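# Route cable through mesh tray and over drop-out lip

## Task

A cable rests on the table next to a wire-mesh cable tray. Place it along the length of the tray, bring one of its ends out across the drop-out lip that hangs from the tray's side wall, and rest that end on the mat. When finished, no part of the cable may fold back on itself or be kinked, and the robot must not have toppled over or be left leaning.

## Robot and tools

Robot: TidyBot++, a single-arm mobile robot. The base is 0.54 m long, 0.50 m wide and 0.38 m tall and rolls on four driven casters, so it can drive, slide sideways and turn in place. On top sits one seven-joint Kinova arm with a two-finger Robotiq gripper. The shoulder is 0.12 m ahead of the base centre and 0.68 m above the floor. Link lengths: upper arm 0.42 m, forearm 0.31 m, wrist to hand point 0.31 m. The arm begins folded, hand pointing down. Cameras: base_camera (fixed on the base, looking forward and down) and wrist_camera (on the hand, looking along the fingers). Occasionally something briefly tugs on a held object.

Frames: the base frame has its origin on the floor below the base centre, x forward, y left, z up, in metres. hand_pose is reported in it: the point between the finger pads, whose z axis points out along the fingers and whose y axis is the direction the fingers open and close. The odometry frame is the base frame as it stood at scene start; base_odometry (x, y, heading in rad, positive left, -3.142 to 3.142) comes from wheel turns only, so slip shows as travel, and it drifts a few cm over many moves.

move: one action plus optional "cameras" and "blocking". Action keys:
- base: an object with any of translate_m (forward +, -2 to 2 m), strafe_m (left +, -2 to 2 m), rotate_rad (counter-clockwise from above +, -6.3 to 6.3 rad). These are offsets from where the base last measured itself, along its axes at the start of the command, not positions.
- joints: absolute targets by name, in rad: joint_1_rad (any angle; positive turns the arm clockwise seen from above, opposite to heading), joint_2_rad (shoulder, -2.249 to 2.249, 0 = upper arm vertical, + leans forward), joint_3_rad (any angle), joint_4_rad (elbow, -2.579 to 2.579, 0 = straight), joint_5_rad (any angle), joint_6_rad (wrist, -2.099 to 2.099), joint_7_rad (any angle; hand spin), plus gripper_pos from 0 (open, about 85 mm gap) to 1 (closed). Any-angle joints take the shorter way round, so send steps under half a turn.
- target: an absolute hand pose, one list of seven numbers in the base frame: x, y, z in metres, then quaternion qw, qx, qy, qz, matching hand_pose. With target, joints may hold only gripper_pos. The controller chooses the joint angles and the elbow may swing. Most moves stop within about 3 cm; to correct, add (wanted position minus hand_pose) to the last target's x, y, z. To hold still, resend hand_target, not hand_pose.
- speeds: caps for this action only: translate_m or strafe_m 0.05 to 0.5 m/s (give it under one key if both are used), rotate_rad 0.1 to 1.57 rad/s.
cameras: list of base_camera, wrist_camera or all; [] for none. blocking: true (default) returns when everything rests; false returns within about 0.5 s while motion continues. A move with no action only reports state and pictures. Actions end after 15 s; base moves time out at 14 s; an unreachable target wanders up to 10 s, then time_out.

wait: seconds 0 to 10; returns state and pictures, early if running moves settle. stop: brakes all running motions. zoom_image: camera plus region [x0, y0, x1, y1] in pixels, at most 504 by 504, of that camera's latest image. read_manual: licence texts only. finished_scene: scene = the current scene's number; ends it for good, so only call it once the cable lies correctly and will stay that way.

Result lines: move ("done" or the worst status), base_status, joint_status, hand_status (done within 10 mm and 2 degrees, else off_target), joint_positions, hand_pose, hand_target (where the joint targets would put the hand; a load sags below it), base_odometry, base_tilt in degrees (forward/right +), motor_effort in percent with the peak of the last action in brackets, pictures (order of images), earlier move, on_its_own. Warnings: contact_stop or time_out (an uncommanded stop; later move, wait and finished_scene calls in that reply are skipped), not_followed / "joint command not followed" / "pose unreachable" (targets withheld, often self-collision with a "cause:"), ARM HIT, torque_fault (arm frozen 10 s), MOTOR HOT and OVER-TEMPERATURE FAULT with limit_stop_at_motor_heat. A refused (out-of-range) call also cancels the rest of the reply; an invalid key does not.

Practical notes: the arm does not avoid obstacles and keeps pressing on whatever it touches; hand_pose can be 1 to 2 cm off, so check images. Straight-down reach is at most about 0.94 m high, and only near the base. Forward-pointing low targets close to the base go badly and may hit it. Held loads make the arm sag; do not command a joint to its current reading while holding. A closed gripper grips with 100 to 150 N and keeps squeezing; off_target at gripper_pos 1 means something is held.

Avoid: driving or turning while the arm is snagged above about 0.6 m, reaching far out from folded over nearby furniture, or sideways swings with the arm stretched out, which can tip the robot; backing off or retracting the arm rights a lean. Do not drop the cable, release it while it moves, slam, or push hard; avoid strong grips on a cable still lying on something, big twists or fast swings with a load, and long stretched-out holds that heat motors.

Each tool is called as a command line: name --argument value for each argument, lists and objects as JSON in quotes; but a table of rows of numbers goes row by row, as --pt "numbers of a row", without its own name.

## Session

move

Scene clock: 0.00 s.
base_odometry: x=+0.000 y=+0.000 heading=+0.000
base_tilt: forward=-0.1 right=+0.0
base_status: not commanded
joint_positions: joint_1_rad=-0.005 joint_2_rad=-0.300 joint_3_rad=+3.144 joint_4_rad=-2.557 joint_5_rad=+0.020 joint_6_rad=-0.921 joint_7_rad=+1.563 gripper_pos=+0.000
joint_status: not commanded
motor_effort: joint_1_rad=+1 joint_2_rad=-2 joint_3_rad=+1 joint_4_rad=+13 joint_5_rad=-1 joint_6_rad=+0 joint_7_rad=+0
hand_pose: x=+0.2266 y=-0.0032 z=+0.5735 quat_wxyz=(+0.008, +1.000, +0.003, -0.018) (m; base frame)
hand_target: x=+0.2264 y=-0.0032 z=+0.5735 quat_wxyz=(+0.008, +1.000, +0.003, -0.018) (m; base frame)
hand_status: not commanded
pictures: base_camera, wrist_camera

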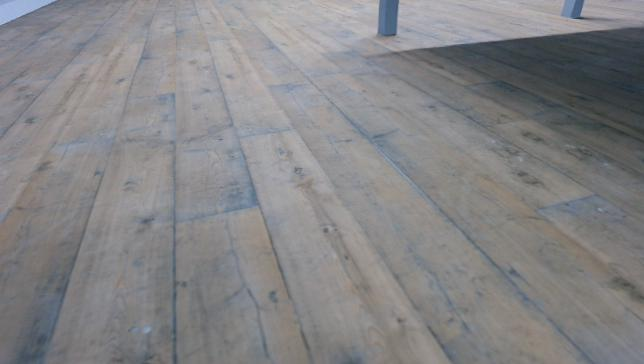

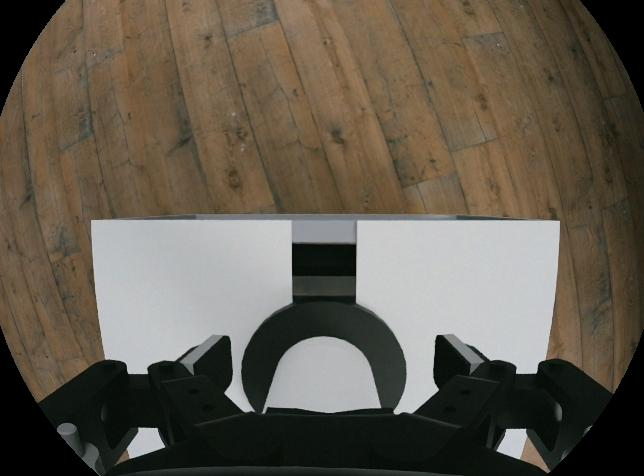

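move --joints '{"joint_6_rad": 0.45, "joint_1_rad": 0.4}'

Scene clock: 3.00 s.
move: done
base_odometry: x=+0.000 y=+0.000 heading=+0.000
base_tilt: forward=-0.1 right=+0.0
base_status: not commanded
joint_positions: joint_1_rad=+0.382 joint_2_rad=-0.300 joint_3_rad=+3.144 joint_4_rad=-2.557 joint_5_rad=+0.020 joint_6_rad=+0.391 joint_7_rad=+1.563 gripper_pos=+0.000
joint_status: all done
motor_effort: joint_1_rad=+1(2) joint_2_rad=-7(8) joint_3_rad=+0(1) joint_4_rad=+19(19) joint_5_rad=-1(1) joint_6_rad=+9(9) joint_7_rad=+0(0)
hand_pose: x=+0.5067 y=-0.1529 z=+0.7940 quat_wxyz=(+0.113, +0.790, -0.147, +0.584) (m; base frame)
hand_target: x=+0.5084 y=-0.1612 z=+0.8115 quat_wxyz=(+0.123, +0.771, -0.151, +0.606) (m; base frame)
hand_status: not commanded
pictures: base_camera, wrist_camera
camera_calibration:
wrist_camera: T_world_to_cam=[[-0.331101, -0.943582, -0.00494691, 0.0335338], [-0.266905, 0.0986825, -0.958657, 0.971389], [0.90506, -0.316092, -0.284521, -0.141476], [0, 0, 0, 1]] pos_world=[0.398415, -0.108937, 0.891142]

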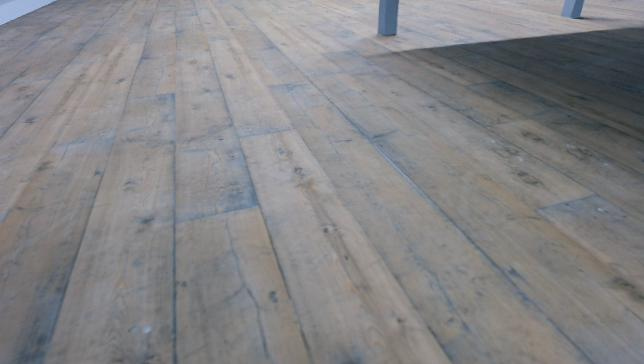

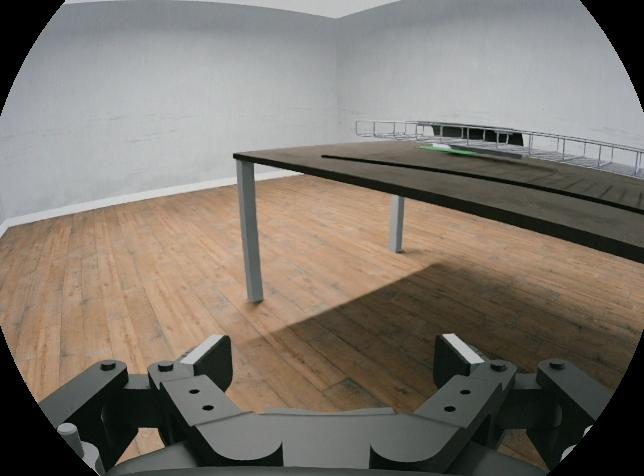

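move --joints '{"joint_1_rad": 1.1}' --cameras '["wrist_camera"]'

zoom_image --camera "wrist_camera" --region '[100, 80, 600, 300]'

Scene clock: 5.37 s.
move: done
base_odometry: x=+0.000 y=+0.000 heading=+0.000
base_tilt: forward=-0.1 right=+0.0
base_status: not commanded
joint_positions: joint_1_rad=+1.082 joint_2_rad=-0.300 joint_3_rad=+3.144 joint_4_rad=-2.557 joint_5_rad=+0.020 joint_6_rad=+0.394 joint_7_rad=+1.563 gripper_pos=+0.000
joint_status: all done
motor_effort: joint_1_rad=+1(2) joint_2_rad=-8(8) joint_3_rad=+0(1) joint_4_rad=+18(19) joint_5_rad=-1(2) joint_6_rad=+9(9) joint_7_rad=+0(0)
hand_pose: x=+0.3173 y=-0.3668 z=+0.7950 quat_wxyz=(+0.308, +0.691, -0.409, +0.511) (m; base frame)
hand_target: x=+0.3129 y=-0.3742 z=+0.8115 quat_wxyz=(+0.323, +0.673, -0.406, +0.527) (m; base frame)
hand_status: not commanded
pictures: wrist_camera
camera_calibration:
wrist_camera: T_world_to_cam=[[-0.860883, -0.508779, -0.0048321, 0.0964684], [-0.139137, 0.244541, -0.959604, 0.956641], [0.489409, -0.825435, -0.281311, -0.0949644], [0, 0, 0, 1]] pos_world=[0.262628, -0.263244, 0.891748]

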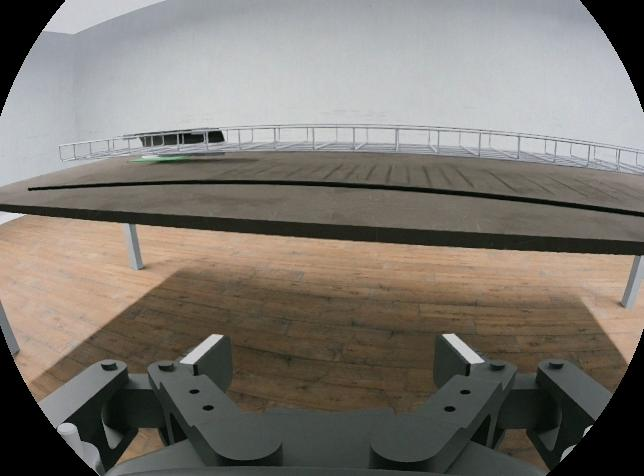

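Scaled by 1.008.

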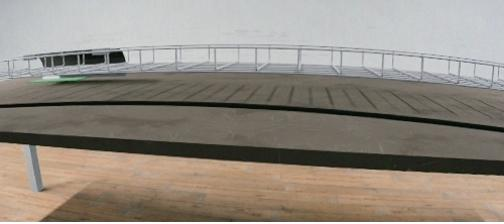

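move --base '{"rotate_rad": -1.23}' --joints '{"joint_1_rad": 0, "joint_4_rad": -1.4, "joint_2_rad": -0.4, "joint_6_rad": -1.1}'

zoom_image --camera "wrist_camera" --region '[70, 50, 570, 300]'

Scene clock: 11.43 s.
move: done
base_odometry: x=+0.000 y=+0.000 heading=-1.228
base_tilt: forward=-0.1 right=+0.0
base_status: done
joint_positions: joint_1_rad=+0.017 joint_2_rad=-0.387 joint_3_rad=+3.147 joint_4_rad=-1.419 joint_5_rad=+0.020 joint_6_rad=-1.054 joint_7_rad=+1.563 gripper_pos=+0.000
joint_status: all done
motor_effort: joint_1_rad=+1(3) joint_2_rad=-6(12) joint_3_rad=+1(2) joint_4_rad=+19(23) joint_5_rad=-1(2) joint_6_rad=+8(11) joint_7_rad=+0(0)
hand_pose: x=+0.5007 y=-0.0132 z=+1.0795 quat_wxyz=(+0.013, +0.864, -0.014, +0.503) (m; base frame)
hand_target: x=+0.4884 y=-0.0052 z=+1.0821 quat_wxyz=(+0.008, +0.867, -0.005, +0.498) (m; base frame)
hand_status: not commanded
pictures: base_camera, wrist_camera
camera_calibration:
wrist_camera: T_world_to_cam=[[-0.00312464, -0.999929, -0.0114844, 0.00686831], [-0.486617, 0.0115534, -0.873539, 1.24671], [0.87361, 0.00285901, -0.486619, 0.22743], [0, 0, 0, 1]] pos_world=[0.408006, -0.00818611, 1.1998]

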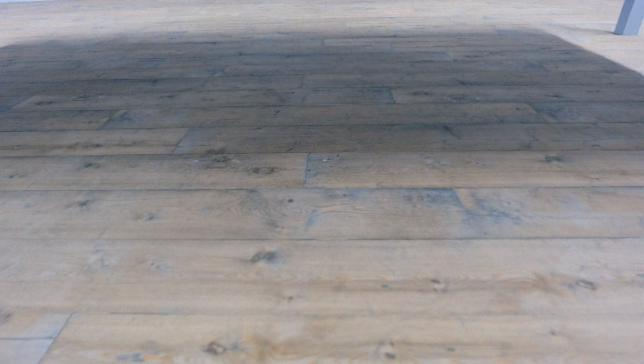

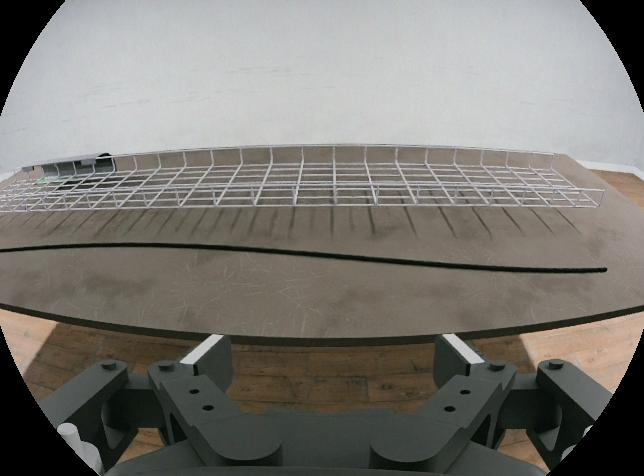

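Scaled by 1.008.

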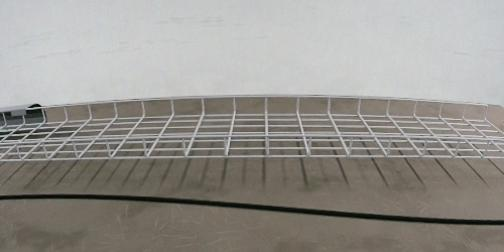

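move --base '{"strafe_m": 0.9}' --cameras '["wrist_camera"]'

zoom_image --camera "wrist_camera" --region '[100, 100, 400, 300]'

Scene clock: 15.00 s.
move: done
base_odometry: x=+0.848 y=+0.302 heading=-1.230
base_tilt: forward=-0.1 right=+0.0
base_status: done
joint_positions: joint_1_rad=+0.016 joint_2_rad=-0.387 joint_3_rad=+3.146 joint_4_rad=-1.419 joint_5_rad=+0.020 joint_6_rad=-1.057 joint_7_rad=+1.563 gripper_pos=+0.000
joint_status: not commanded
motor_effort: joint_1_rad=+1(2) joint_2_rad=-6(7) joint_3_rad=+1(3) joint_4_rad=+19(20) joint_5_rad=-1(2) joint_6_rad=+8(8) joint_7_rad=+0(0)
hand_pose: x=+0.5003 y=-0.0123 z=+1.0788 quat_wxyz=(+0.012, +0.864, -0.013, +0.502) (m; base frame)
hand_target: x=+0.4884 y=-0.0052 z=+1.0821 quat_wxyz=(+0.008, +0.867, -0.005, +0.498) (m; base frame)
hand_status: not commanded
pictures: wrist_camera
camera_calibration:
wrist_camera: T_world_to_cam=[[-0.00104903, -0.999936, -0.011247, 0.00650814], [-0.488799, 0.0103246, -0.872336, 1.2457], [0.872396, 0.00458241, -0.488778, 0.23042], [0, 0, 0, 1]] pos_world=[0.407886, -0.0074095, 1.19937]

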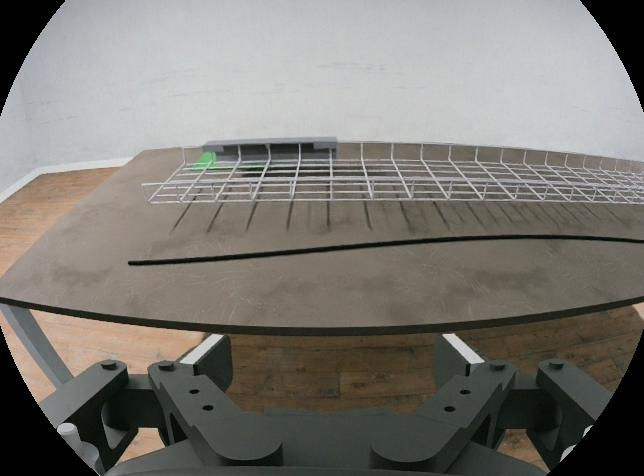

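Scaled by 1.680.

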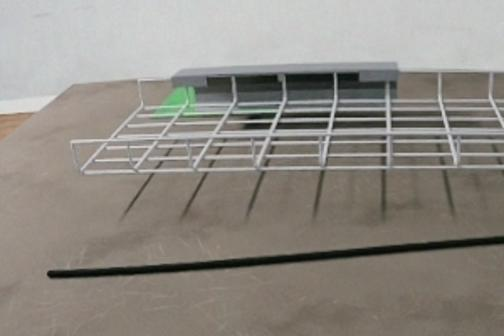

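move --base '{"strafe_m": 0.25, "translate_m": 0.45}' --joints '{"joint_6_rad": -1.5}' --cameras '["wrist_camera"]'

zoom_image --camera "wrist_camera" --region '[70, 50, 570, 350]'

Scene clock: 22.33 s.
move: done
base_odometry: x=+1.234 y=-0.038 heading=-1.229
base_tilt: forward=-0.1 right=+0.0
base_status: done
joint_positions: joint_1_rad=+0.016 joint_2_rad=-0.391 joint_3_rad=+3.145 joint_4_rad=-1.412 joint_5_rad=+0.020 joint_6_rad=-1.460 joint_7_rad=+1.563 gripper_pos=+0.000
joint_status: all done
motor_effort: joint_1_rad=+1(1) joint_2_rad=-4(8) joint_3_rad=+1(2) joint_4_rad=+18(20) joint_5_rad=-1(2) joint_6_rad=+5(9) joint_7_rad=+0(0)
hand_pose: x=+0.4174 y=-0.0109 z=+0.9894 quat_wxyz=(+0.011, +0.946, -0.015, +0.324) (m; base frame)
hand_target: x=+0.4060 y=-0.0057 z=+0.9899 quat_wxyz=(+0.008, +0.949, -0.007, +0.315) (m; base frame)
hand_status: not commanded
pictures: wrist_camera
camera_calibration:
wrist_camera: T_world_to_cam=[[-0.0127644, -0.999713, -0.020265, 0.0205755], [-0.784688, 0.0225763, -0.61948, 1.00064], [0.61976, 0.00799443, -0.784751, 0.657352], [0, 0, 0, 1]] pos_world=[0.378051, -0.00727633, 1.13615]

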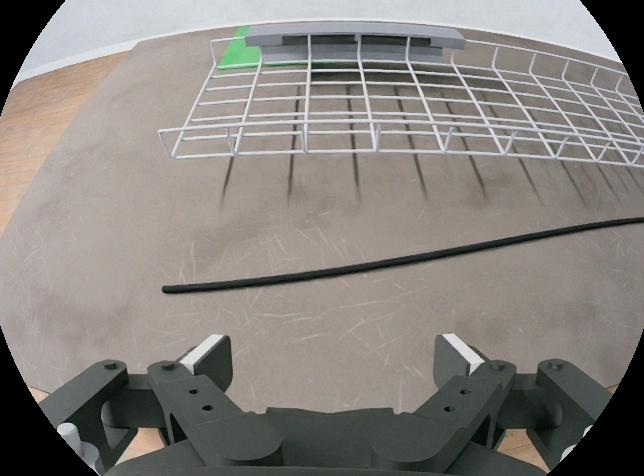

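Scaled by 1.008.

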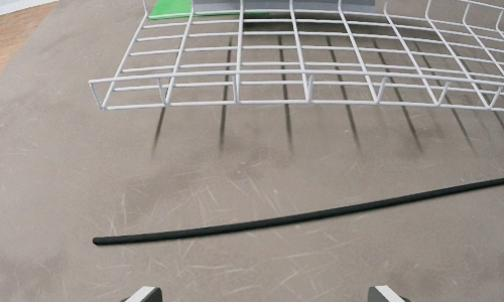

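move --base '{"strafe_m": -1.65, "translate_m": 0.08}' --cameras '["wrist_camera"]'

zoom_image --camera "wrist_camera" --region '[150, 50, 644, 350]'

Scene clock: 33.17 s.
move: done
base_odometry: x=-0.294 y=-0.666 heading=-1.229
base_tilt: forward=-0.1 right=+0.0
base_status: done
joint_positions: joint_1_rad=+0.015 joint_2_rad=-0.392 joint_3_rad=+3.145 joint_4_rad=-1.412 joint_5_rad=+0.020 joint_6_rad=-1.460 joint_7_rad=+1.563 gripper_pos=+0.000
joint_status: not commanded
motor_effort: joint_1_rad=+1(2) joint_2_rad=-4(6) joint_3_rad=+1(3) joint_4_rad=+18(19) joint_5_rad=-1(2) joint_6_rad=+5(6) joint_7_rad=+0(0)
hand_pose: x=+0.4171 y=-0.0105 z=+0.9897 quat_wxyz=(+0.011, +0.946, -0.015, +0.325) (m; base frame)
hand_target: x=+0.4060 y=-0.0057 z=+0.9899 quat_wxyz=(+0.008, +0.949, -0.007, +0.315) (m; base frame)
hand_status: not commanded
pictures: wrist_camera
camera_calibration:
wrist_camera: T_world_to_cam=[[-0.011565, -0.999733, -0.0200049, 0.0202561], [-0.784171, 0.0214812, -0.620173, 1.00102], [0.620437, 0.00851498, -0.78421, 0.656931], [0, 0, 0, 1]] pos_world=[0.377621, -0.0068461, 1.13638]

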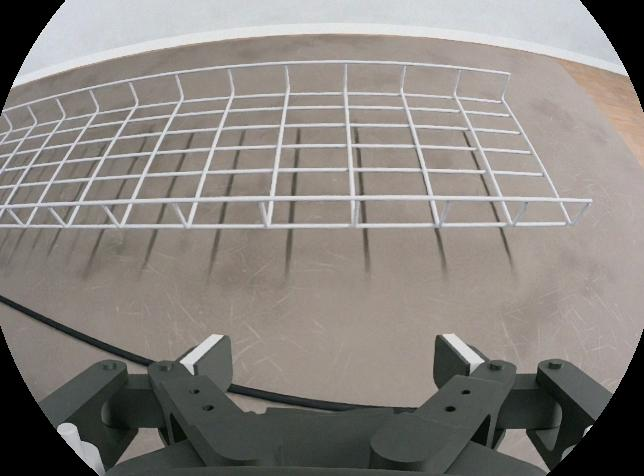

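Scaled by 1.020.

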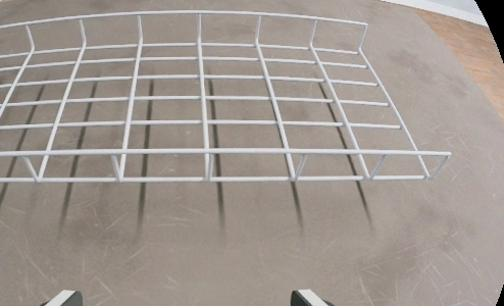

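move --target '[0.44, -0.08, 0.87, 0, 0.7071, -0.7071, 0]' --cameras '["wrist_camera"]'

zoom_image --camera "wrist_camera" --region '[100, 100, 600, 400]'

Scene clock: 36.27 s.
move: off_target
base_odometry: x=-0.294 y=-0.666 heading=-1.229
base_tilt: forward=-0.1 right=+0.0
base_status: not commanded
joint_positions: joint_1_rad=+0.049 joint_2_rad=+0.049 joint_3_rad=+3.328 joint_4_rad=-1.279 joint_5_rad=+0.020 joint_6_rad=-1.776 joint_7_rad=+0.304 gripper_pos=+0.000
joint_status: not commanded
motor_effort: joint_1_rad=+1(1) joint_2_rad=-19(21) joint_3_rad=+0(2) joint_4_rad=+17(18) joint_5_rad=+0(1) joint_6_rad=+0(6) joint_7_rad=+0(0)
hand_pose: x=+0.4485 y=-0.0819 z=+0.8671 quat_wxyz=(+0.003, +0.729, -0.684, +0.024) (m; base frame)
hand_target: x=+0.4400 y=-0.0800 z=+0.8700 quat_wxyz=(+0.000, +0.707, -0.707, +0.000) (m; base frame)
hand_status: off_target (0.009 m and 4.6 deg from the pose sent, 0.140 m and 94.5 deg at the start)
pictures: wrist_camera
camera_calibration:
wrist_camera: T_world_to_cam=[[-0.995576, -0.0653865, -0.0674742, 0.505729], [-0.0623849, 0.997006, -0.045675, 0.209174], [0.0702587, -0.0412636, -0.996675, 0.968838], [0, 0, 0, 1]] pos_world=[0.448472, -0.135502, 1.00929]

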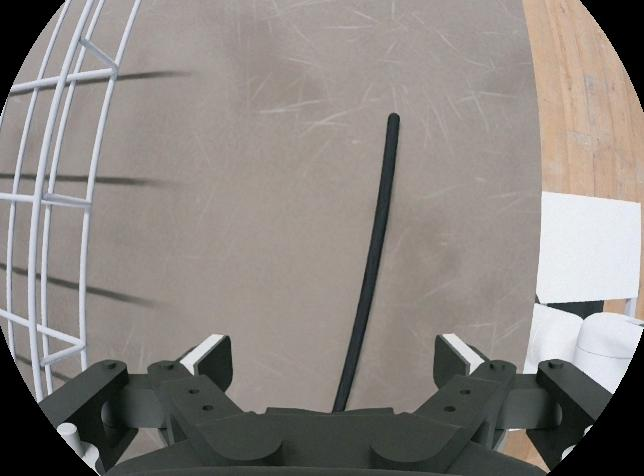

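Scaled by 1.008.

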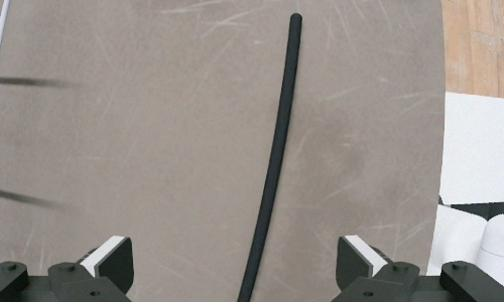

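move --target '[0.42, -0.08, 0.79, 0, 0.7071, -0.7071, 0]' --cameras '["wrist_camera"]'

move --target '[0.42, -0.08, 0.76, 0, 0.7071, -0.7071, 0]' --cameras '["wrist_camera"]'

Scene clock: 39.03 s.
move: off_target
base_odometry: x=-0.294 y=-0.666 heading=-1.229
base_tilt: forward=+0.0 right=+0.0
base_status: not commanded
joint_positions: joint_1_rad=+0.102 joint_2_rad=+0.005 joint_3_rad=+3.297 joint_4_rad=-1.561 joint_5_rad=+0.020 joint_6_rad=-1.618 joint_7_rad=+0.300 gripper_pos=+0.000
joint_status: not commanded
motor_effort: joint_1_rad=+1(1) joint_2_rad=-17(19) joint_3_rad=+1(1) joint_4_rad=+16(18) joint_5_rad=+0(1) joint_6_rad=+0(1) joint_7_rad=+0(0)
hand_pose: x=+0.4131 y=-0.0823 z=+0.7931 quat_wxyz=(+0.019, +0.722, -0.692, -0.013) (m; base frame)
hand_target: x=+0.4200 y=-0.0800 z=+0.7900 quat_wxyz=(+0.000, +0.707, -0.707, +0.000) (m; base frame)
hand_status: off_target (0.008 m and 3.6 deg from the pose sent, 0.082 m and 4.6 deg at the start)
pictures: wrist_camera
camera_calibration:
wrist_camera: T_world_to_cam=[[-0.999121, -0.0412165, 0.00765221, 0.409388], [-0.0413236, 0.999042, -0.0144023, 0.170614], [-0.00705126, -0.0147059, -0.999867, 0.934221], [0, 0, 0, 1]] pos_world=[0.422666, -0.139839, 0.933422]

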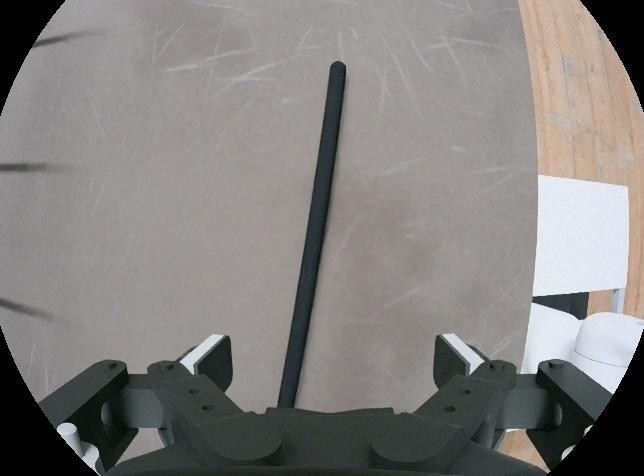

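Scene clock: 40.17 s.
move: off_target
base_odometry: x=-0.294 y=-0.666 heading=-1.229
base_tilt: forward=-0.1 right=+0.0
base_status: not commanded
joint_positions: joint_1_rad=+0.105 joint_2_rad=+0.004 joint_3_rad=+3.296 joint_4_rad=-1.656 joint_5_rad=+0.020 joint_6_rad=-1.521 joint_7_rad=+0.300 gripper_pos=+0.000
joint_status: not commanded
motor_effort: joint_1_rad=+1(1) joint_2_rad=-17(18) joint_3_rad=+0(1) joint_4_rad=+16(17) joint_5_rad=-1(1) joint_6_rad=-1(1) joint_7_rad=+0(0)
hand_pose: x=+0.4121 y=-0.0824 z=+0.7637 quat_wxyz=(+0.018, +0.722, -0.692, -0.012) (m; base frame)
hand_target: x=+0.4200 y=-0.0800 z=+0.7600 quat_wxyz=(+0.000, +0.707, -0.707, +0.000) (m; base frame)
hand_status: off_target (0.009 m and 3.5 deg from the pose sent, 0.034 m and 3.6 deg at the start)
pictures: wrist_camera
camera_calibration:
wrist_camera: T_world_to_cam=[[-0.999112, -0.0418751, 0.00473869, 0.410756], [-0.0419418, 0.999008, -0.0149738, 0.171014], [-0.00410697, -0.0151592, -0.999877, 0.903536], [0, 0, 0, 1]] pos_world=[0.421275, -0.139947, 0.904039]

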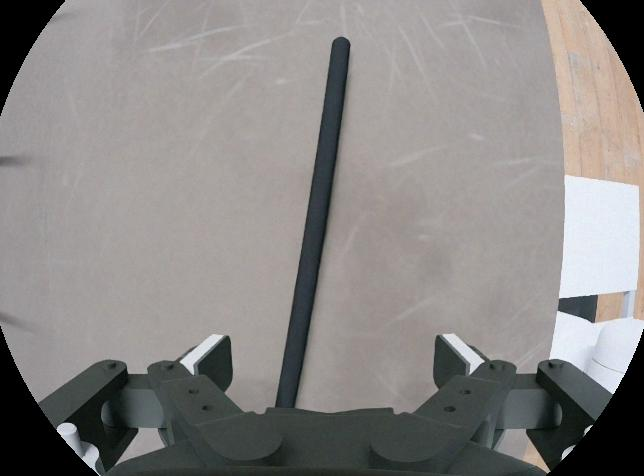

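move --target '[0.443, -0.08, 0.76, 0, 0.653, -0.757, 0]' --cameras '["wrist_camera"]'

move --target '[0.443, -0.08, 0.745, 0, 0.653, -0.757, 0]' --cameras '["wrist_camera"]'

Scene clock: 42.53 s.
move: off_target
base_odometry: x=-0.294 y=-0.666 heading=-1.229
base_tilt: forward=-0.1 right=+0.0
base_status: not commanded
joint_positions: joint_1_rad=+0.078 joint_2_rad=+0.032 joint_3_rad=+3.323 joint_4_rad=-1.634 joint_5_rad=+0.020 joint_6_rad=-1.518 joint_7_rad=+0.143 gripper_pos=+0.000
joint_status: not commanded
motor_effort: joint_1_rad=+1(1) joint_2_rad=-18(20) joint_3_rad=+0(1) joint_4_rad=+17(17) joint_5_rad=-1(1) joint_6_rad=+0(1) joint_7_rad=+0(0)
hand_pose: x=+0.4228 y=-0.0850 z=+0.7618 quat_wxyz=(+0.022, +0.665, -0.746, -0.010) (m; base frame)
hand_target: x=+0.4430 y=-0.0800 z=+0.7600 quat_wxyz=(+0.000, +0.653, -0.757, +0.000) (m; base frame)
hand_status: off_target (0.021 m and 3.3 deg from the pose sent, 0.031 m and 11.2 deg at the start)
pictures: wrist_camera
camera_calibration:
wrist_camera: T_world_to_cam=[[-0.993306, 0.115363, 0.00580567, 0.431486], [0.115172, 0.992995, -0.0264044, 0.115718], [-0.00881109, -0.0255591, -0.999634, 0.902586], [0, 0, 0, 1]] pos_world=[0.423223, -0.141615, 0.902806]

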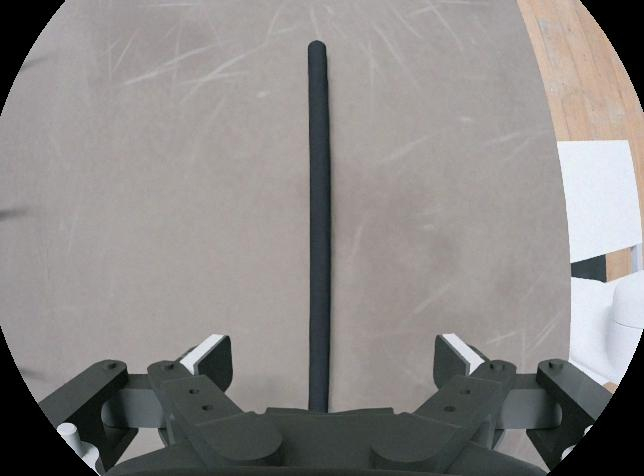

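Scene clock: 43.23 s.
move: off_target
base_odometry: x=-0.294 y=-0.666 heading=-1.229
base_tilt: forward=-0.1 right=+0.0
base_status: not commanded
joint_positions: joint_1_rad=+0.078 joint_2_rad=+0.033 joint_3_rad=+3.323 joint_4_rad=-1.652 joint_5_rad=+0.020 joint_6_rad=-1.471 joint_7_rad=+0.143 gripper_pos=+0.000
joint_status: not commanded
motor_effort: joint_1_rad=+1(1) joint_2_rad=-18(19) joint_3_rad=+1(1) joint_4_rad=+16(17) joint_5_rad=+0(1) joint_6_rad=+0(1) joint_7_rad=+0(0)
hand_pose: x=+0.4307 y=-0.0870 z=+0.7554 quat_wxyz=(+0.015, +0.665, -0.746, +0.001) (m; base frame)
hand_target: x=+0.4430 y=-0.0800 z=+0.7450 quat_wxyz=(+0.000, +0.653, -0.757, +0.000) (m; base frame)
hand_status: off_target (0.018 m and 2.5 deg from the pose sent, 0.027 m and 3.3 deg at the start)
pictures: wrist_camera
camera_calibration:
wrist_camera: T_world_to_cam=[[-0.993238, 0.114237, -0.0206956, 0.459425], [0.114832, 0.992922, -0.0303219, 0.119809], [0.0170852, -0.0324934, -0.999326, 0.884246], [0, 0, 0, 1]] pos_world=[0.427453, -0.142713, 0.896791]

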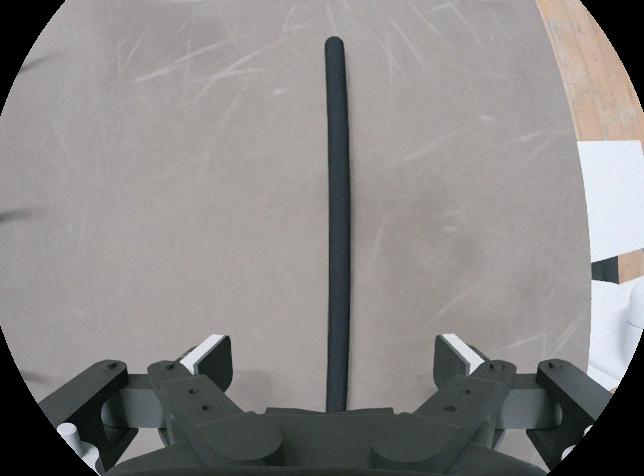

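move --target '[0.443, -0.08, 0.73, 0, 0.653, -0.757, 0]' --cameras '["wrist_camera"]'

Scene clock: 44.93 s.
move: off_target
base_odometry: x=-0.294 y=-0.666 heading=-1.229
base_tilt: forward=-0.1 right=+0.0
base_status: not commanded
joint_positions: joint_1_rad=+0.078 joint_2_rad=+0.037 joint_3_rad=+3.323 joint_4_rad=-1.689 joint_5_rad=+0.020 joint_6_rad=-1.423 joint_7_rad=+0.143 gripper_pos=+0.000
joint_status: not commanded
motor_effort: joint_1_rad=+1(1) joint_2_rad=-18(19) joint_3_rad=+1(1) joint_4_rad=+17(17) joint_5_rad=+0(1) joint_6_rad=+0(1) joint_7_rad=+0(0)
hand_pose: x=+0.4328 y=-0.0876 z=+0.7425 quat_wxyz=(+0.013, +0.666, -0.746, +0.004) (m; base frame)
hand_target: x=+0.4430 y=-0.0800 z=+0.7300 quat_wxyz=(+0.000, +0.653, -0.757, +0.000) (m; base frame)
hand_status: off_target (0.018 m and 2.5 deg from the pose sent, 0.029 m and 2.5 deg at the start)
pictures: wrist_camera
camera_calibration:
wrist_camera: T_world_to_cam=[[-0.993182, 0.113374, -0.0271224, 0.465978], [0.114219, 0.992942, -0.0319532, 0.121255], [0.0233083, -0.0348332, -0.999121, 0.868171], [0, 0, 0, 1]] pos_world=[0.428716, -0.142987, 0.883921]

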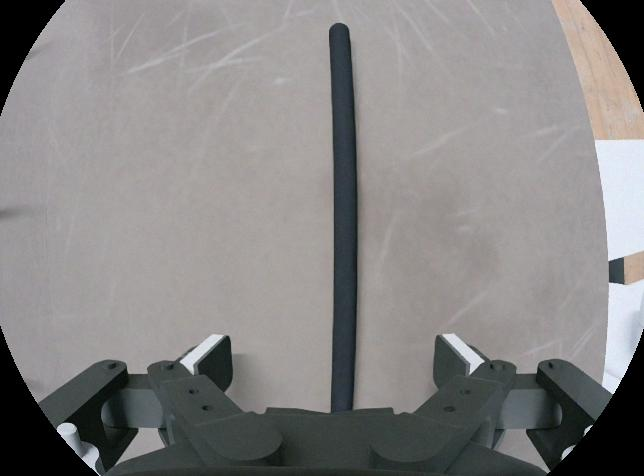

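move --target '[0.443, -0.08, 0.738, 0, 0.653, -0.757, 0]' --cameras '[]'

move --joints '{"gripper_pos": 0.8}' --cameras '["wrist_camera"]'

Scene clock: 46.73 s.
move: off_target
base_odometry: x=-0.294 y=-0.666 heading=-1.229
base_tilt: forward=-0.1 right=+0.0
base_status: not commanded
joint_positions: joint_1_rad=+0.078 joint_2_rad=+0.037 joint_3_rad=+3.323 joint_4_rad=-1.688 joint_5_rad=+0.020 joint_6_rad=-1.423 joint_7_rad=+0.143 gripper_pos=+0.000
joint_status: not commanded
motor_effort: joint_1_rad=+1(1) joint_2_rad=-18(19) joint_3_rad=+0(1) joint_4_rad=+16(17) joint_5_rad=+0(1) joint_6_rad=+0(1) joint_7_rad=+0(0)
hand_pose: x=+0.4333 y=-0.0878 z=+0.7429 quat_wxyz=(+0.013, +0.666, -0.746, +0.005) (m; base frame)
hand_target: x=+0.4430 y=-0.0800 z=+0.7380 quat_wxyz=(+0.000, +0.653, -0.757, +0.000) (m; base frame)
hand_status: off_target (0.013 m and 2.5 deg from the pose sent, 0.014 m and 2.5 deg at the start)
pictures: none
No camera images: "cameras" was empty.

Scene clock: 47.73 s.
move: done
base_odometry: x=-0.294 y=-0.666 heading=-1.229
base_tilt: forward=-0.1 right=+0.0
base_status: not commanded
joint_positions: joint_1_rad=+0.078 joint_2_rad=+0.037 joint_3_rad=+3.323 joint_4_rad=-1.682 joint_5_rad=+0.020 joint_6_rad=-1.423 joint_7_rad=+0.143 gripper_pos=+0.800
joint_status: all done
motor_effort: joint_1_rad=+1(1) joint_2_rad=-16(19) joint_3_rad=+0(1) joint_4_rad=+15(17) joint_5_rad=+0(1) joint_6_rad=-1(3) joint_7_rad=+0(0)
hand_pose: x=+0.4355 y=-0.0884 z=+0.7448 quat_wxyz=(+0.011, +0.666, -0.746, +0.008) (m; base frame)
hand_target: x=+0.4430 y=-0.0800 z=+0.7380 quat_wxyz=(+0.000, +0.653, -0.757, +0.000) (m; base frame)
hand_status: not commanded
pictures: wrist_camera
camera_calibration:
wrist_camera: T_world_to_cam=[[-0.992937, 0.11324, -0.0354091, 0.474856], [0.114413, 0.992882, -0.0330852, 0.122475], [0.0314105, -0.0369028, -0.998825, 0.866484], [0, 0, 0, 1]] pos_world=[0.430272, -0.1434, 0.886332]

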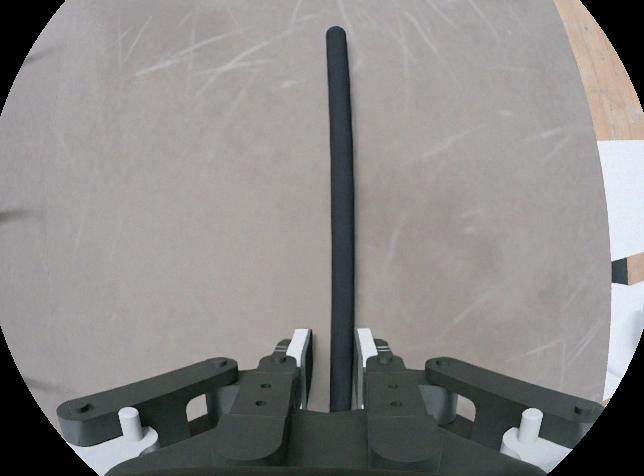

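move --target '[0.443, -0.08, 0.743, 0, 0.653, -0.757, 0]' --joints '{"gripper_pos": 0.97}' --cameras '["wrist_camera"]'

move --target '[0.443, -0.08, 0.80, 0, 0.653, -0.757, 0]' --cameras '["wrist_camera"]'

Scene clock: 49.10 s.
move: off_target
base_odometry: x=-0.294 y=-0.666 heading=-1.229
base_tilt: forward=-0.1 right=+0.0
base_status: not commanded
joint_positions: joint_1_rad=+0.078 joint_2_rad=+0.037 joint_3_rad=+3.323 joint_4_rad=-1.680 joint_5_rad=+0.020 joint_6_rad=-1.423 joint_7_rad=+0.143 gripper_pos=+0.943
joint_status: all done
motor_effort: joint_1_rad=+1(1) joint_2_rad=-17(18) joint_3_rad=+0(1) joint_4_rad=+15(17) joint_5_rad=+0(1) joint_6_rad=+1(1) joint_7_rad=+0(0)
hand_pose: x=+0.4360 y=-0.0885 z=+0.7454 quat_wxyz=(+0.010, +0.666, -0.746, +0.008) (m; base frame)
hand_target: x=+0.4430 y=-0.0800 z=+0.7430 quat_wxyz=(+0.000, +0.653, -0.757, +0.000) (m; base frame)
hand_status: off_target (0.011 m and 2.4 deg from the pose sent, 0.011 m and 2.4 deg at the start)
pictures: wrist_camera
camera_calibration:
wrist_camera: T_world_to_cam=[[-0.992868, 0.113211, -0.0373579, 0.476908], [0.114465, 0.992868, -0.033332, 0.122743], [0.0333179, -0.0373705, -0.998746, 0.866142], [0, 0, 0, 1]] pos_world=[0.430599, -0.143491, 0.886963]

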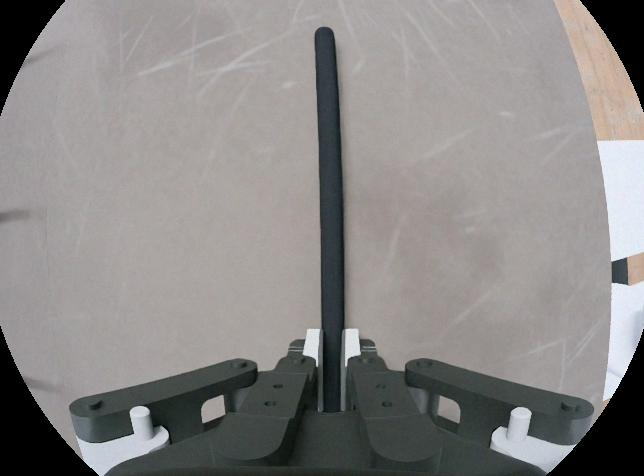

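Scene clock: 50.23 s.
move: off_target
base_odometry: x=-0.294 y=-0.666 heading=-1.229
base_tilt: forward=-0.1 right=+0.0
base_status: not commanded
joint_positions: joint_1_rad=+0.078 joint_2_rad=+0.039 joint_3_rad=+3.323 joint_4_rad=-1.521 joint_5_rad=+0.020 joint_6_rad=-1.548 joint_7_rad=+0.143 gripper_pos=+0.943
joint_status: not commanded
motor_effort: joint_1_rad=+1(1) joint_2_rad=-19(20) joint_3_rad=+0(1) joint_4_rad=+17(18) joint_5_rad=-1(1) joint_6_rad=+0(1) joint_7_rad=+0(0)
hand_pose: x=+0.4497 y=-0.0917 z=+0.7949 quat_wxyz=(+0.002, +0.665, -0.747, +0.022) (m; base frame)
hand_target: x=+0.4430 y=-0.0800 z=+0.8000 quat_wxyz=(+0.000, +0.653, -0.757, +0.000) (m; base frame)
hand_status: off_target (0.014 m and 3.1 deg from the pose sent, 0.056 m and 2.4 deg at the start)
pictures: wrist_camera
camera_calibration:
wrist_camera: T_world_to_cam=[[-0.991015, 0.114772, -0.0686807, 0.516908], [0.117584, 0.992321, -0.0383928, 0.128605], [0.0637469, -0.0461235, -0.9969, 0.899054], [0, 0, 0, 1]] pos_world=[0.43983, -0.145477, 0.936706]

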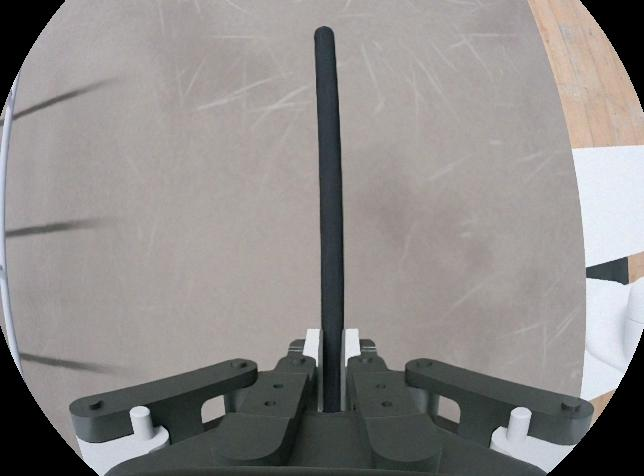

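move --target '[0.46, -0.08, 0.93, -0.123, 0.696, -0.696, 0.123]' --cameras '["wrist_camera"]'

move --target '[0.62, -0.08, 0.96, -0.242, 0.664, -0.664, 0.242]' --cameras '["wrist_camera"]'

Scene clock: 53.50 s.
move: off_target
base_odometry: x=-0.294 y=-0.666 heading=-1.229
base_tilt: forward=-0.1 right=+0.0
base_status: not commanded
joint_positions: joint_1_rad=+0.185 joint_2_rad=-0.102 joint_3_rad=+3.262 joint_4_rad=-1.294 joint_5_rad=-0.046 joint_6_rad=-1.592 joint_7_rad=+0.253 gripper_pos=+0.943
joint_status: not commanded
motor_effort: joint_1_rad=+1(2) joint_2_rad=-15(22) joint_3_rad=+1(1) joint_4_rad=+18(19) joint_5_rad=-1(2) joint_6_rad=+3(4) joint_7_rad=+0(0)
hand_pose: x=+0.4658 y=-0.0957 z=+0.9257 quat_wxyz=(-0.111, +0.680, -0.711, +0.142) (m; base frame)
hand_target: x=+0.4600 y=-0.0800 z=+0.9300 quat_wxyz=(-0.123, +0.696, -0.696, +0.123) (m; base frame)
hand_status: off_target (0.017 m and 3.6 deg from the pose sent, 0.136 m and 19.7 deg at the start)
pictures: wrist_camera
camera_calibration:
wrist_camera: T_world_to_cam=[[-0.920976, 0.0340426, -0.388128, 0.79766], [0.0540173, 0.997712, -0.0406669, 0.167861], [0.385856, -0.0584189, -0.920708, 0.806422], [0, 0, 0, 1]] pos_world=[0.414396, -0.147521, 1.0589]

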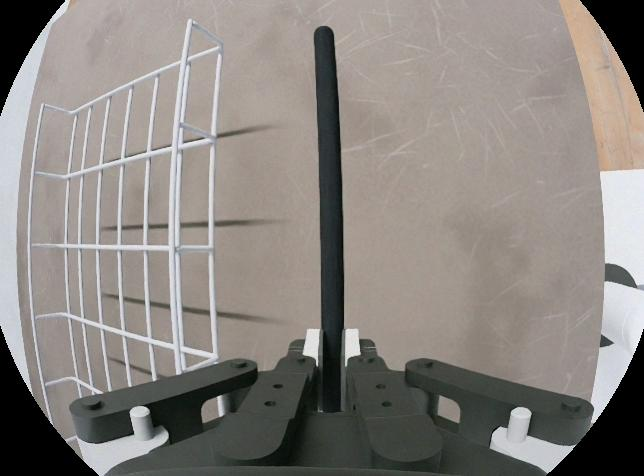

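Scene clock: 54.80 s.
move: off_target
base_odometry: x=-0.294 y=-0.666 heading=-1.229
base_tilt: forward=-0.1 right=+0.0
base_status: not commanded
joint_positions: joint_1_rad=+0.115 joint_2_rad=+0.023 joint_3_rad=+3.300 joint_4_rad=-1.257 joint_5_rad=-0.138 joint_6_rad=-1.259 joint_7_rad=+0.253 gripper_pos=+0.943
joint_status: not commanded
motor_effort: joint_1_rad=+1(1) joint_2_rad=-22(25) joint_3_rad=+1(1) joint_4_rad=+20(21) joint_5_rad=-2(3) joint_6_rad=+5(6) joint_7_rad=+0(0)
hand_pose: x=+0.6007 y=-0.0897 z=+0.9388 quat_wxyz=(-0.206, +0.667, -0.680, +0.223) (m; base frame)
hand_target: x=+0.6200 y=-0.0800 z=+0.9600 quat_wxyz=(-0.242, +0.664, -0.664, +0.242) (m; base frame)
hand_status: off_target (0.030 m and 5.0 deg from the pose sent, 0.159 m and 19.8 deg at the start)
pictures: wrist_camera
camera_calibration:
wrist_camera: T_world_to_cam=[[-0.792808, 0.0102321, -0.609385, 1.05532], [0.0299265, 0.999307, -0.022155, 0.152424], [0.608736, -0.0358014, -0.792565, 0.514695], [0, 0, 0, 1]] pos_world=[0.518795, -0.14469, 1.0544]

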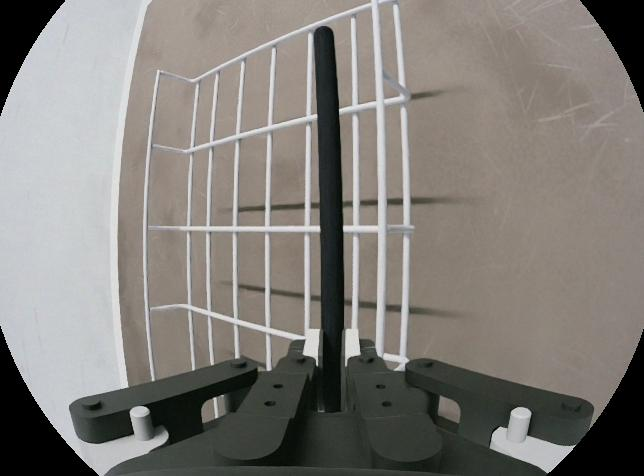

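move --target '[0.80, -0.08, 0.965, -0.242, 0.664, -0.664, 0.242]' --cameras '["wrist_camera"]'

Scene clock: 57.10 s.
move: off_target
base_odometry: x=-0.294 y=-0.666 heading=-1.229
base_tilt: forward=+0.0 right=+0.0
base_status: not commanded
joint_positions: joint_1_rad=+0.115 joint_2_rad=+0.523 joint_3_rad=+3.300 joint_4_rad=-0.519 joint_5_rad=-0.195 joint_6_rad=-1.386 joint_7_rad=+0.222 gripper_pos=+0.943
joint_status: not commanded
motor_effort: joint_1_rad=+1(2) joint_2_rad=-38(39) joint_3_rad=+1(2) joint_4_rad=+18(21) joint_5_rad=-1(2) joint_6_rad=+7(7) joint_7_rad=+0(0)
hand_pose: x=+0.8009 y=-0.0887 z=+0.9713 quat_wxyz=(-0.233, +0.673, -0.649, +0.267) (m; base frame)
hand_target: x=+0.8000 y=-0.0800 z=+0.9650 quat_wxyz=(-0.242, +0.664, -0.664, +0.242) (m; base frame)
hand_status: off_target (0.011 m and 3.6 deg from the pose sent, 0.201 m and 5.0 deg at the start)
pictures: wrist_camera
camera_calibration:
wrist_camera: T_world_to_cam=[[-0.724061, -0.048805, -0.688007, 1.24995], [-0.00878413, 0.998065, -0.0615551, 0.215317], [0.68968, -0.0385261, -0.723089, 0.286087], [0, 0, 0, 1]] pos_world=[0.709625, -0.142875, 1.0801]

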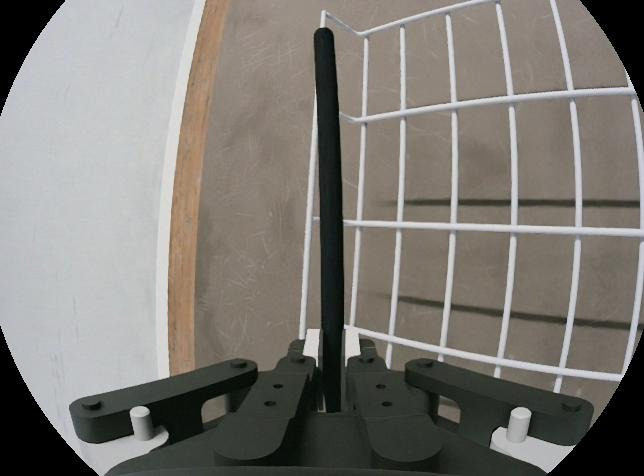

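move --target '[0.77, -0.08, 0.88, -0.242, 0.664, -0.664, 0.242]' --cameras '[]'

move --target '[0.77, -0.08, 0.83, -0.242, 0.664, -0.664, 0.242]' --cameras '["wrist_camera"]'

Scene clock: 59.90 s.
move: off_target
base_odometry: x=-0.294 y=-0.666 heading=-1.229
base_tilt: forward=-0.1 right=+0.0
base_status: not commanded
joint_positions: joint_1_rad=+0.038 joint_2_rad=+0.369 joint_3_rad=+3.399 joint_4_rad=-1.063 joint_5_rad=-0.232 joint_6_rad=-1.089 joint_7_rad=+0.258 gripper_pos=+0.943
joint_status: not commanded
motor_effort: joint_1_rad=+0(2) joint_2_rad=-34(38) joint_3_rad=+1(1) joint_4_rad=+19(21) joint_5_rad=-2(3) joint_6_rad=+5(7) joint_7_rad=+0(0)
hand_pose: x=+0.7606 y=-0.0979 z=+0.8712 quat_wxyz=(-0.214, +0.660, -0.681, +0.234) (m; base frame)
hand_target: x=+0.7700 y=-0.0800 z=+0.8800 quat_wxyz=(-0.242, +0.664, -0.664, +0.242) (m; base frame)
hand_status: off_target (0.022 m and 3.9 deg from the pose sent, 0.097 m and 3.6 deg at the start)
pictures: none
No camera images: "cameras" was empty.

Scene clock: 61.00 s.
move: off_target
base_odometry: x=-0.294 y=-0.666 heading=-1.229
base_tilt: forward=-0.1 right=+0.0
base_status: not commanded
joint_positions: joint_1_rad=+0.014 joint_2_rad=+0.353 joint_3_rad=+3.414 joint_4_rad=-1.229 joint_5_rad=-0.265 joint_6_rad=-0.929 joint_7_rad=+0.308 gripper_pos=+0.943
joint_status: not commanded
motor_effort: joint_1_rad=+0(0) joint_2_rad=-33(35) joint_3_rad=+1(1) joint_4_rad=+20(21) joint_5_rad=-2(3) joint_6_rad=+5(6) joint_7_rad=+0(0)
hand_pose: x=+0.7620 y=-0.0938 z=+0.8303 quat_wxyz=(-0.222, +0.662, -0.675, +0.238) (m; base frame)
hand_target: x=+0.7700 y=-0.0800 z=+0.8300 quat_wxyz=(-0.242, +0.664, -0.664, +0.242) (m; base frame)
hand_status: off_target (0.016 m and 2.7 deg from the pose sent, 0.046 m and 3.9 deg at the start)
pictures: wrist_camera
camera_calibration:
wrist_camera: T_world_to_cam=[[-0.764545, 0.00918274, -0.644505, 1.12464], [0.0295851, 0.999345, -0.020857, 0.148442], [0.643891, -0.0350138, -0.764316, 0.280155], [0, 0, 0, 1]] pos_world=[0.675058, -0.148863, 0.94206]

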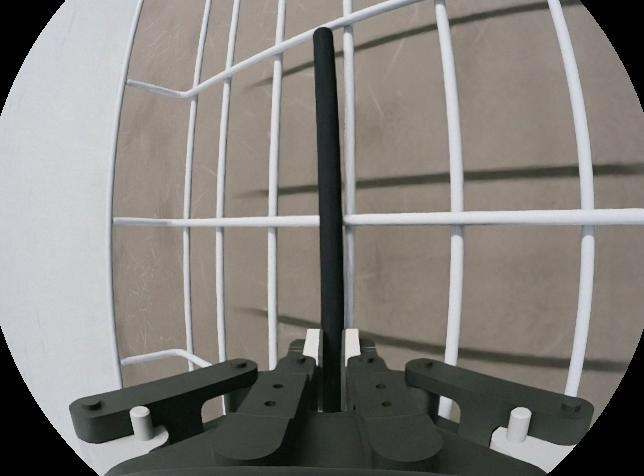

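move --target '[0.77, -0.08, 0.82, -0.242, 0.664, -0.664, 0.242]' --cameras '[]'

move --joints '{"gripper_pos": 0.65}' --cameras '["wrist_camera"]'

Scene clock: 62.33 s.
move: off_target
base_odometry: x=-0.294 y=-0.666 heading=-1.229
base_tilt: forward=+0.0 right=+0.0
base_status: not commanded
joint_positions: joint_1_rad=+0.009 joint_2_rad=+0.348 joint_3_rad=+3.419 joint_4_rad=-1.257 joint_5_rad=-0.277 joint_6_rad=-0.893 joint_7_rad=+0.323 gripper_pos=+0.943
joint_status: not commanded
motor_effort: joint_1_rad=+0(1) joint_2_rad=-31(32) joint_3_rad=+1(2) joint_4_rad=+19(20) joint_5_rad=-2(3) joint_6_rad=+5(5) joint_7_rad=+0(0)
hand_pose: x=+0.7635 y=-0.0931 z=+0.8269 quat_wxyz=(-0.227, +0.661, -0.672, +0.243) (m; base frame)
hand_target: x=+0.7700 y=-0.0800 z=+0.8200 quat_wxyz=(-0.242, +0.664, -0.664, +0.242) (m; base frame)
hand_status: off_target (0.016 m and 2.0 deg from the pose sent, 0.019 m and 2.7 deg at the start)
pictures: none
No camera images: "cameras" was empty.

Scene clock: 63.03 s.
move: done
base_odometry: x=-0.294 y=-0.666 heading=-1.229
base_tilt: forward=-0.1 right=+0.0
base_status: not commanded
joint_positions: joint_1_rad=+0.006 joint_2_rad=+0.348 joint_3_rad=+3.419 joint_4_rad=-1.264 joint_5_rad=-0.278 joint_6_rad=-0.893 joint_7_rad=+0.323 gripper_pos=+0.650
joint_status: all done
motor_effort: joint_1_rad=+1(1) joint_2_rad=-33(34) joint_3_rad=+2(2) joint_4_rad=+20(20) joint_5_rad=-2(3) joint_6_rad=+5(6) joint_7_rad=+0(0)
hand_pose: x=+0.7620 y=-0.0914 z=+0.8235 quat_wxyz=(-0.226, +0.662, -0.673, +0.240) (m; base frame)
hand_target: x=+0.7700 y=-0.0800 z=+0.8200 quat_wxyz=(-0.242, +0.664, -0.664, +0.242) (m; base frame)
hand_status: not commanded
pictures: wrist_camera
camera_calibration:
wrist_camera: T_world_to_cam=[[-0.758761, 0.00703192, -0.651331, 1.12124], [0.0253906, 0.999501, -0.0187877, 0.147367], [0.650874, -0.0307931, -0.758561, 0.265374], [0, 0, 0, 1]] pos_world=[0.674288, -0.147007, 0.93437]

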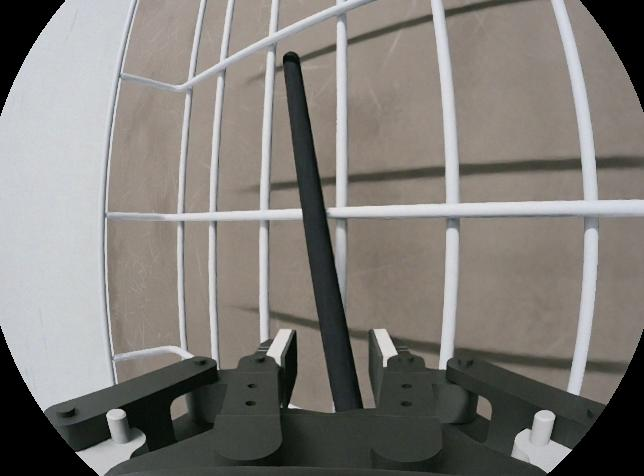

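move --target '[0.72, -0.08, 0.94, -0.242, 0.664, -0.664, 0.242]' --cameras '[]'

move --base '{"strafe_m": 0.45}' --target '[0.50, -0.0, 0.93, -0.123, 0.696, -0.696, 0.123]' --joints '{"gripper_pos": 0.0}' --cameras '["wrist_camera"]'

zoom_image --camera "wrist_camera" --region '[50, 0, 550, 400]'

Scene clock: 65.63 s.
move: off_target
base_odometry: x=-0.294 y=-0.666 heading=-1.229
base_tilt: forward=-0.1 right=+0.0
base_status: not commanded
joint_positions: joint_1_rad=+0.018 joint_2_rad=+0.250 joint_3_rad=+3.404 joint_4_rad=-1.043 joint_5_rad=-0.278 joint_6_rad=-1.139 joint_7_rad=+0.302 gripper_pos=+0.650
joint_status: not commanded
motor_effort: joint_1_rad=+1(1) joint_2_rad=-30(36) joint_3_rad=+1(2) joint_4_rad=+20(22) joint_5_rad=-2(3) joint_6_rad=+6(6) joint_7_rad=+0(0)
hand_pose: x=+0.7298 y=-0.0703 z=+0.9487 quat_wxyz=(-0.262, +0.669, -0.648, +0.254) (m; base frame)
hand_target: x=+0.7200 y=-0.0800 z=+0.9400 quat_wxyz=(-0.242, +0.664, -0.664, +0.242) (m; base frame)
hand_status: off_target (0.016 m and 3.3 deg from the pose sent, 0.124 m and 2.2 deg at the start)
pictures: none
No camera images: "cameras" was empty.

Scene clock: 67.93 s.
move: off_target
base_odometry: x=+0.130 y=-0.516 heading=-1.229
base_tilt: forward=-0.1 right=+0.0
base_status: done
joint_positions: joint_1_rad=+0.028 joint_2_rad=-0.041 joint_3_rad=+3.132 joint_4_rad=-1.189 joint_5_rad=-0.050 joint_6_rad=-1.566 joint_7_rad=+0.043 gripper_pos=+0.000
joint_status: all done
motor_effort: joint_1_rad=+1(3) joint_2_rad=-17(33) joint_3_rad=+0(2) joint_4_rad=+17(21) joint_5_rad=-1(3) joint_6_rad=+4(6) joint_7_rad=+0(0)
hand_pose: x=+0.5174 y=+0.0096 z=+0.9484 quat_wxyz=(-0.163, +0.703, -0.678, +0.138) (m; base frame)
hand_target: x=+0.5000 y=+0.0000 z=+0.9300 quat_wxyz=(-0.123, +0.696, -0.696, +0.123) (m; base frame)
hand_status: off_target (0.027 m and 5.3 deg from the pose sent, 0.241 m and 22.8 deg at the start)
pictures: wrist_camera
camera_calibration:
wrist_camera: T_world_to_cam=[[-0.89215, -0.0241932, -0.451091, 0.895728], [-0.0376684, 0.999071, 0.0209163, 0.0499976], [0.450166, 0.0356523, -0.892233, 0.752418], [0, 0, 0, 1]] pos_world=[0.462295, -0.055106, 1.07434]

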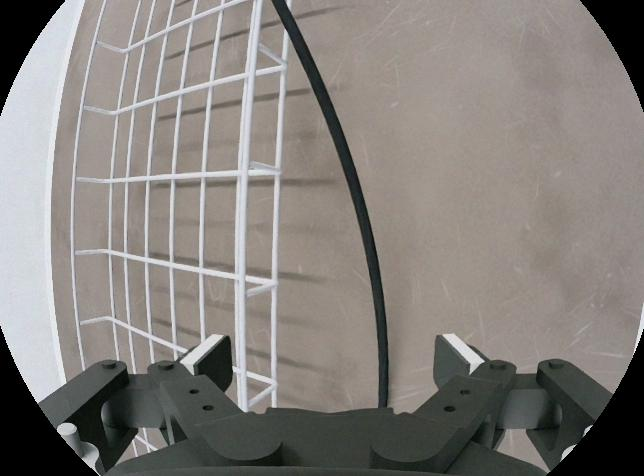

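Scaled by 1.008.

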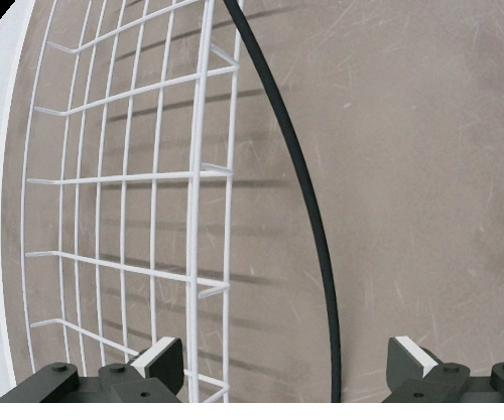

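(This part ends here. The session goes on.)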